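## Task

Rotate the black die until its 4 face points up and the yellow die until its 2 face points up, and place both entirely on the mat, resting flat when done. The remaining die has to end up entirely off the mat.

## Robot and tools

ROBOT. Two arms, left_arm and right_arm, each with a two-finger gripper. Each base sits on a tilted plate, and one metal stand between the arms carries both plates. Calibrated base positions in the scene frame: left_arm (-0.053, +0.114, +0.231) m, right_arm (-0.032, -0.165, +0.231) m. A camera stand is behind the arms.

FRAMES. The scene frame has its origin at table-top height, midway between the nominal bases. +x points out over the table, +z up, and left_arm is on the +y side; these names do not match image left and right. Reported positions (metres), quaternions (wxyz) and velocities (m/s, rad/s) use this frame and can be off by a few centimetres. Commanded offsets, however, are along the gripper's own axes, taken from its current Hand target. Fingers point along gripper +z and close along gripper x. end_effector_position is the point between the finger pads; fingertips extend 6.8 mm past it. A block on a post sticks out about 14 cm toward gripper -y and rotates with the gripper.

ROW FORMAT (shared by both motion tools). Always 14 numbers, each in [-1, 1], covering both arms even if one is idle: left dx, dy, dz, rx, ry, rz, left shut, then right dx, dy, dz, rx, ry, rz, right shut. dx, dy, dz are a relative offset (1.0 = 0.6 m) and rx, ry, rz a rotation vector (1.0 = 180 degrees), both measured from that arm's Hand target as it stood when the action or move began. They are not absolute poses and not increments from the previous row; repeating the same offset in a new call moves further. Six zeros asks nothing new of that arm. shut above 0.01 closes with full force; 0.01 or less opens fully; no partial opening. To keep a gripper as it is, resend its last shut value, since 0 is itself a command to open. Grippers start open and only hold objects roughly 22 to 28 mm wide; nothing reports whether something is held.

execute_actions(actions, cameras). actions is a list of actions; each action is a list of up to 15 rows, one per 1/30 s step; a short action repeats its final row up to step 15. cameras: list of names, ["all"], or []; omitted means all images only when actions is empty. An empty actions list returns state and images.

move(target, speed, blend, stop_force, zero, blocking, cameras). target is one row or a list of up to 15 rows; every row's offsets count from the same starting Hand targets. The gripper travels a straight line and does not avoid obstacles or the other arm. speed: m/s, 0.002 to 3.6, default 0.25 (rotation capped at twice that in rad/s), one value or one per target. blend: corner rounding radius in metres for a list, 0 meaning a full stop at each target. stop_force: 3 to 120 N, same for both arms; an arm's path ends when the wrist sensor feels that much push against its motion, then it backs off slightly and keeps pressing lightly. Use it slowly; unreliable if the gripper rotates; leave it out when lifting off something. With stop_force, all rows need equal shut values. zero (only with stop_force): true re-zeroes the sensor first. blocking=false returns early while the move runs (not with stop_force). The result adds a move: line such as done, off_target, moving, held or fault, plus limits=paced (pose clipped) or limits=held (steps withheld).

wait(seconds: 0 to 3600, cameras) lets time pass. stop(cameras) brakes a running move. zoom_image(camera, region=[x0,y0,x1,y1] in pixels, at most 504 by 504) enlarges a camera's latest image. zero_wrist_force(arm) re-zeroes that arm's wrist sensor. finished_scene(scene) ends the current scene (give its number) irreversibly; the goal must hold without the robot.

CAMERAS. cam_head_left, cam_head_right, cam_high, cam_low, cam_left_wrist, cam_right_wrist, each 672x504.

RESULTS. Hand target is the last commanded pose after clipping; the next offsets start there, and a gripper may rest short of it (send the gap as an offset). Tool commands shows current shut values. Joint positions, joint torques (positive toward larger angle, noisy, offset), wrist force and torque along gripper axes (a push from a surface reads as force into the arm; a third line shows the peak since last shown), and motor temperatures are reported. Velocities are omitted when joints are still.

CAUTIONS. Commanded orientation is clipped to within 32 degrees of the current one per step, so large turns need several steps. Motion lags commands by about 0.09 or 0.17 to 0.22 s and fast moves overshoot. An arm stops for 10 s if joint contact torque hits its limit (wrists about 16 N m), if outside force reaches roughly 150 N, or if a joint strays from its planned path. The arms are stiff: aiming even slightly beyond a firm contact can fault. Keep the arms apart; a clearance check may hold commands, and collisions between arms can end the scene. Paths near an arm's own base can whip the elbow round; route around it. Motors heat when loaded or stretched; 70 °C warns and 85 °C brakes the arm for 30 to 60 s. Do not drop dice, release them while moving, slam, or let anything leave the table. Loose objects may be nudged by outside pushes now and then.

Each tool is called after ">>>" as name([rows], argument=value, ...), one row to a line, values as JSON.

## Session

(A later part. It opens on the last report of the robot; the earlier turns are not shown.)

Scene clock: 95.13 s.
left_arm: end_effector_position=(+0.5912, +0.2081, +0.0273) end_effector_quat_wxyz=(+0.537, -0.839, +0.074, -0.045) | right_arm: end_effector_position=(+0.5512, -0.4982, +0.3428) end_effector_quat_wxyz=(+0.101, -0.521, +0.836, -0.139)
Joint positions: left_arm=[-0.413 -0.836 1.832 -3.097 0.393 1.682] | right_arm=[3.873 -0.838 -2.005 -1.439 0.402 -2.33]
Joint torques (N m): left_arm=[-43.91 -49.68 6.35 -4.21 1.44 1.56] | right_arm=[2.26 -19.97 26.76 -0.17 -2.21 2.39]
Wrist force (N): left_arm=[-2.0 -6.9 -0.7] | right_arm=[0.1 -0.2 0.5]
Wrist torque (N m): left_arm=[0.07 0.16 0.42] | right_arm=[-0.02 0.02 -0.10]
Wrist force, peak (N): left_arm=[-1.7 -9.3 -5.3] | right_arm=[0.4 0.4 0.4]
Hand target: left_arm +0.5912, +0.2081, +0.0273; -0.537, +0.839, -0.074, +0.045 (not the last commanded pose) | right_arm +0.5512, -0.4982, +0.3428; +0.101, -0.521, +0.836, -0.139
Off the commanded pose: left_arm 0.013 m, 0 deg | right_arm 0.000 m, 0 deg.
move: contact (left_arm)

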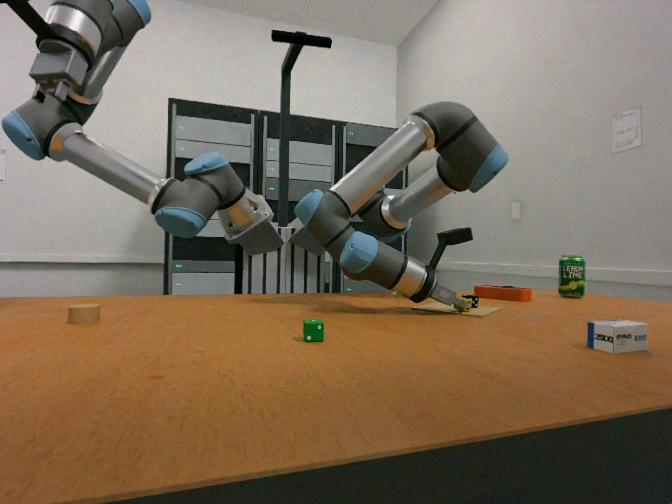

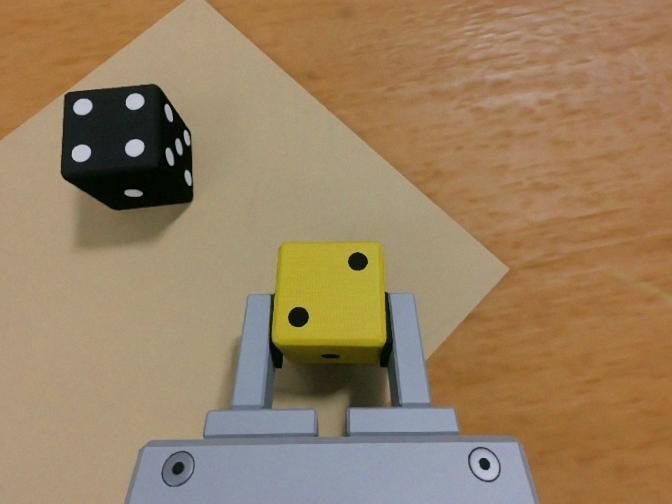

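>>> move([
  [0,0,0,0,0,0,0,0,0,0,0,0,0,0],
  [0,0,-0.11,0,0,0,0,0,0,0,0,0,0,0],
  [0,-0.16,-0.21,0,0,0,0,0,0,0,0,0,0,0],
], speed=[0.1,0.15,0.3], blend=[0,0.02,0], cameras=["cam_low","cam_left_wrist"])

>>> zoom_image(camera="cam_low", region=[400, 220, 520, 330])

Scene clock: 97.63 s.
left_arm: end_effector_position=(+0.5790, +0.1350, +0.1672) end_effector_quat_wxyz=(+0.537, -0.839, +0.074, -0.045) | right_arm: end_effector_position=(+0.5512, -0.4982, +0.3428) end_effector_quat_wxyz=(+0.101, -0.521, +0.836, -0.139)
Joint positions: left_arm=[-0.682 -0.86 1.836 -3.464 0.575 2.117] | right_arm=[3.873 -0.838 -2.005 -1.439 0.402 -2.33]
Joint torques (N m): left_arm=[-49.47 -44.8 2.17 -3.39 3.15 2.25] | right_arm=[0.84 -20.33 26.24 -0.08 -2.17 2.36]
Wrist force (N): left_arm=[-1.4 -1.6 0.5] | right_arm=[0.0 0.2 0.1]
Wrist torque (N m): left_arm=[0.07 0.20 0.30] | right_arm=[0.01 0.03 -0.10]
Wrist force, peak (N): left_arm=[-2.4 -7.1 -0.6] | right_arm=[0.0 0.1 0.6]
Hand target: left_arm +0.5790, +0.1349, +0.1673; -0.537, +0.839, -0.074, +0.045 | right_arm +0.5512, -0.4982, +0.3428; +0.101, -0.521, +0.836, -0.139
Off the commanded pose: left_arm 0.000 m, 0 deg | right_arm 0.000 m, 0 deg.
move: done

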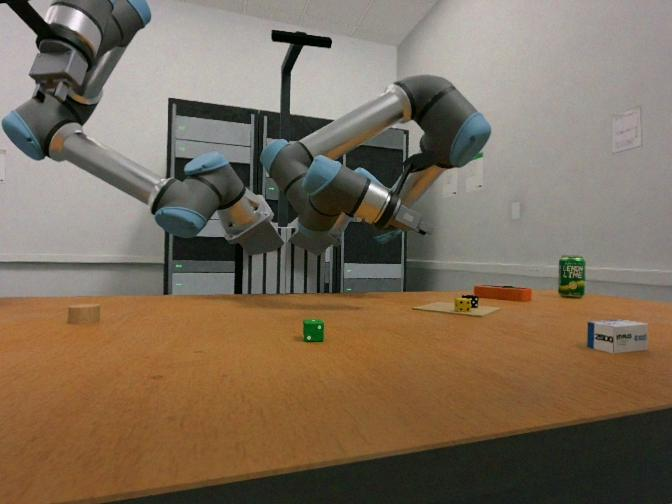

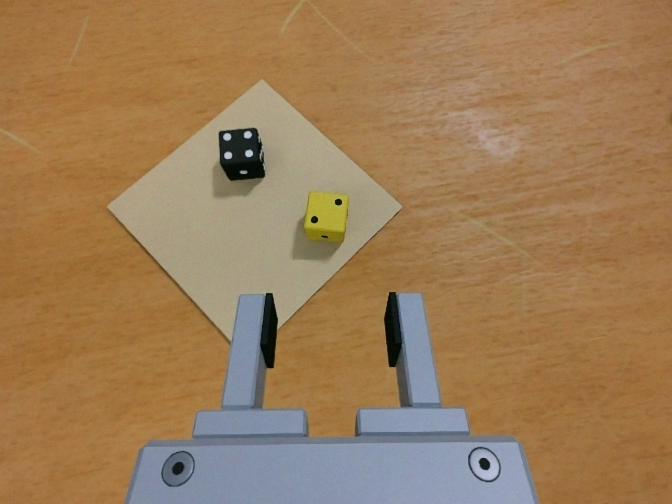

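Scaled by 4.200 from the camera's image (finer frame: 960x720).

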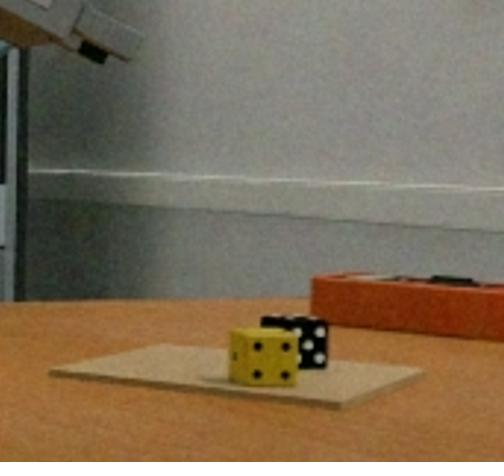

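>>> finished_scene(scene=2)

The scene is finished: the task was done.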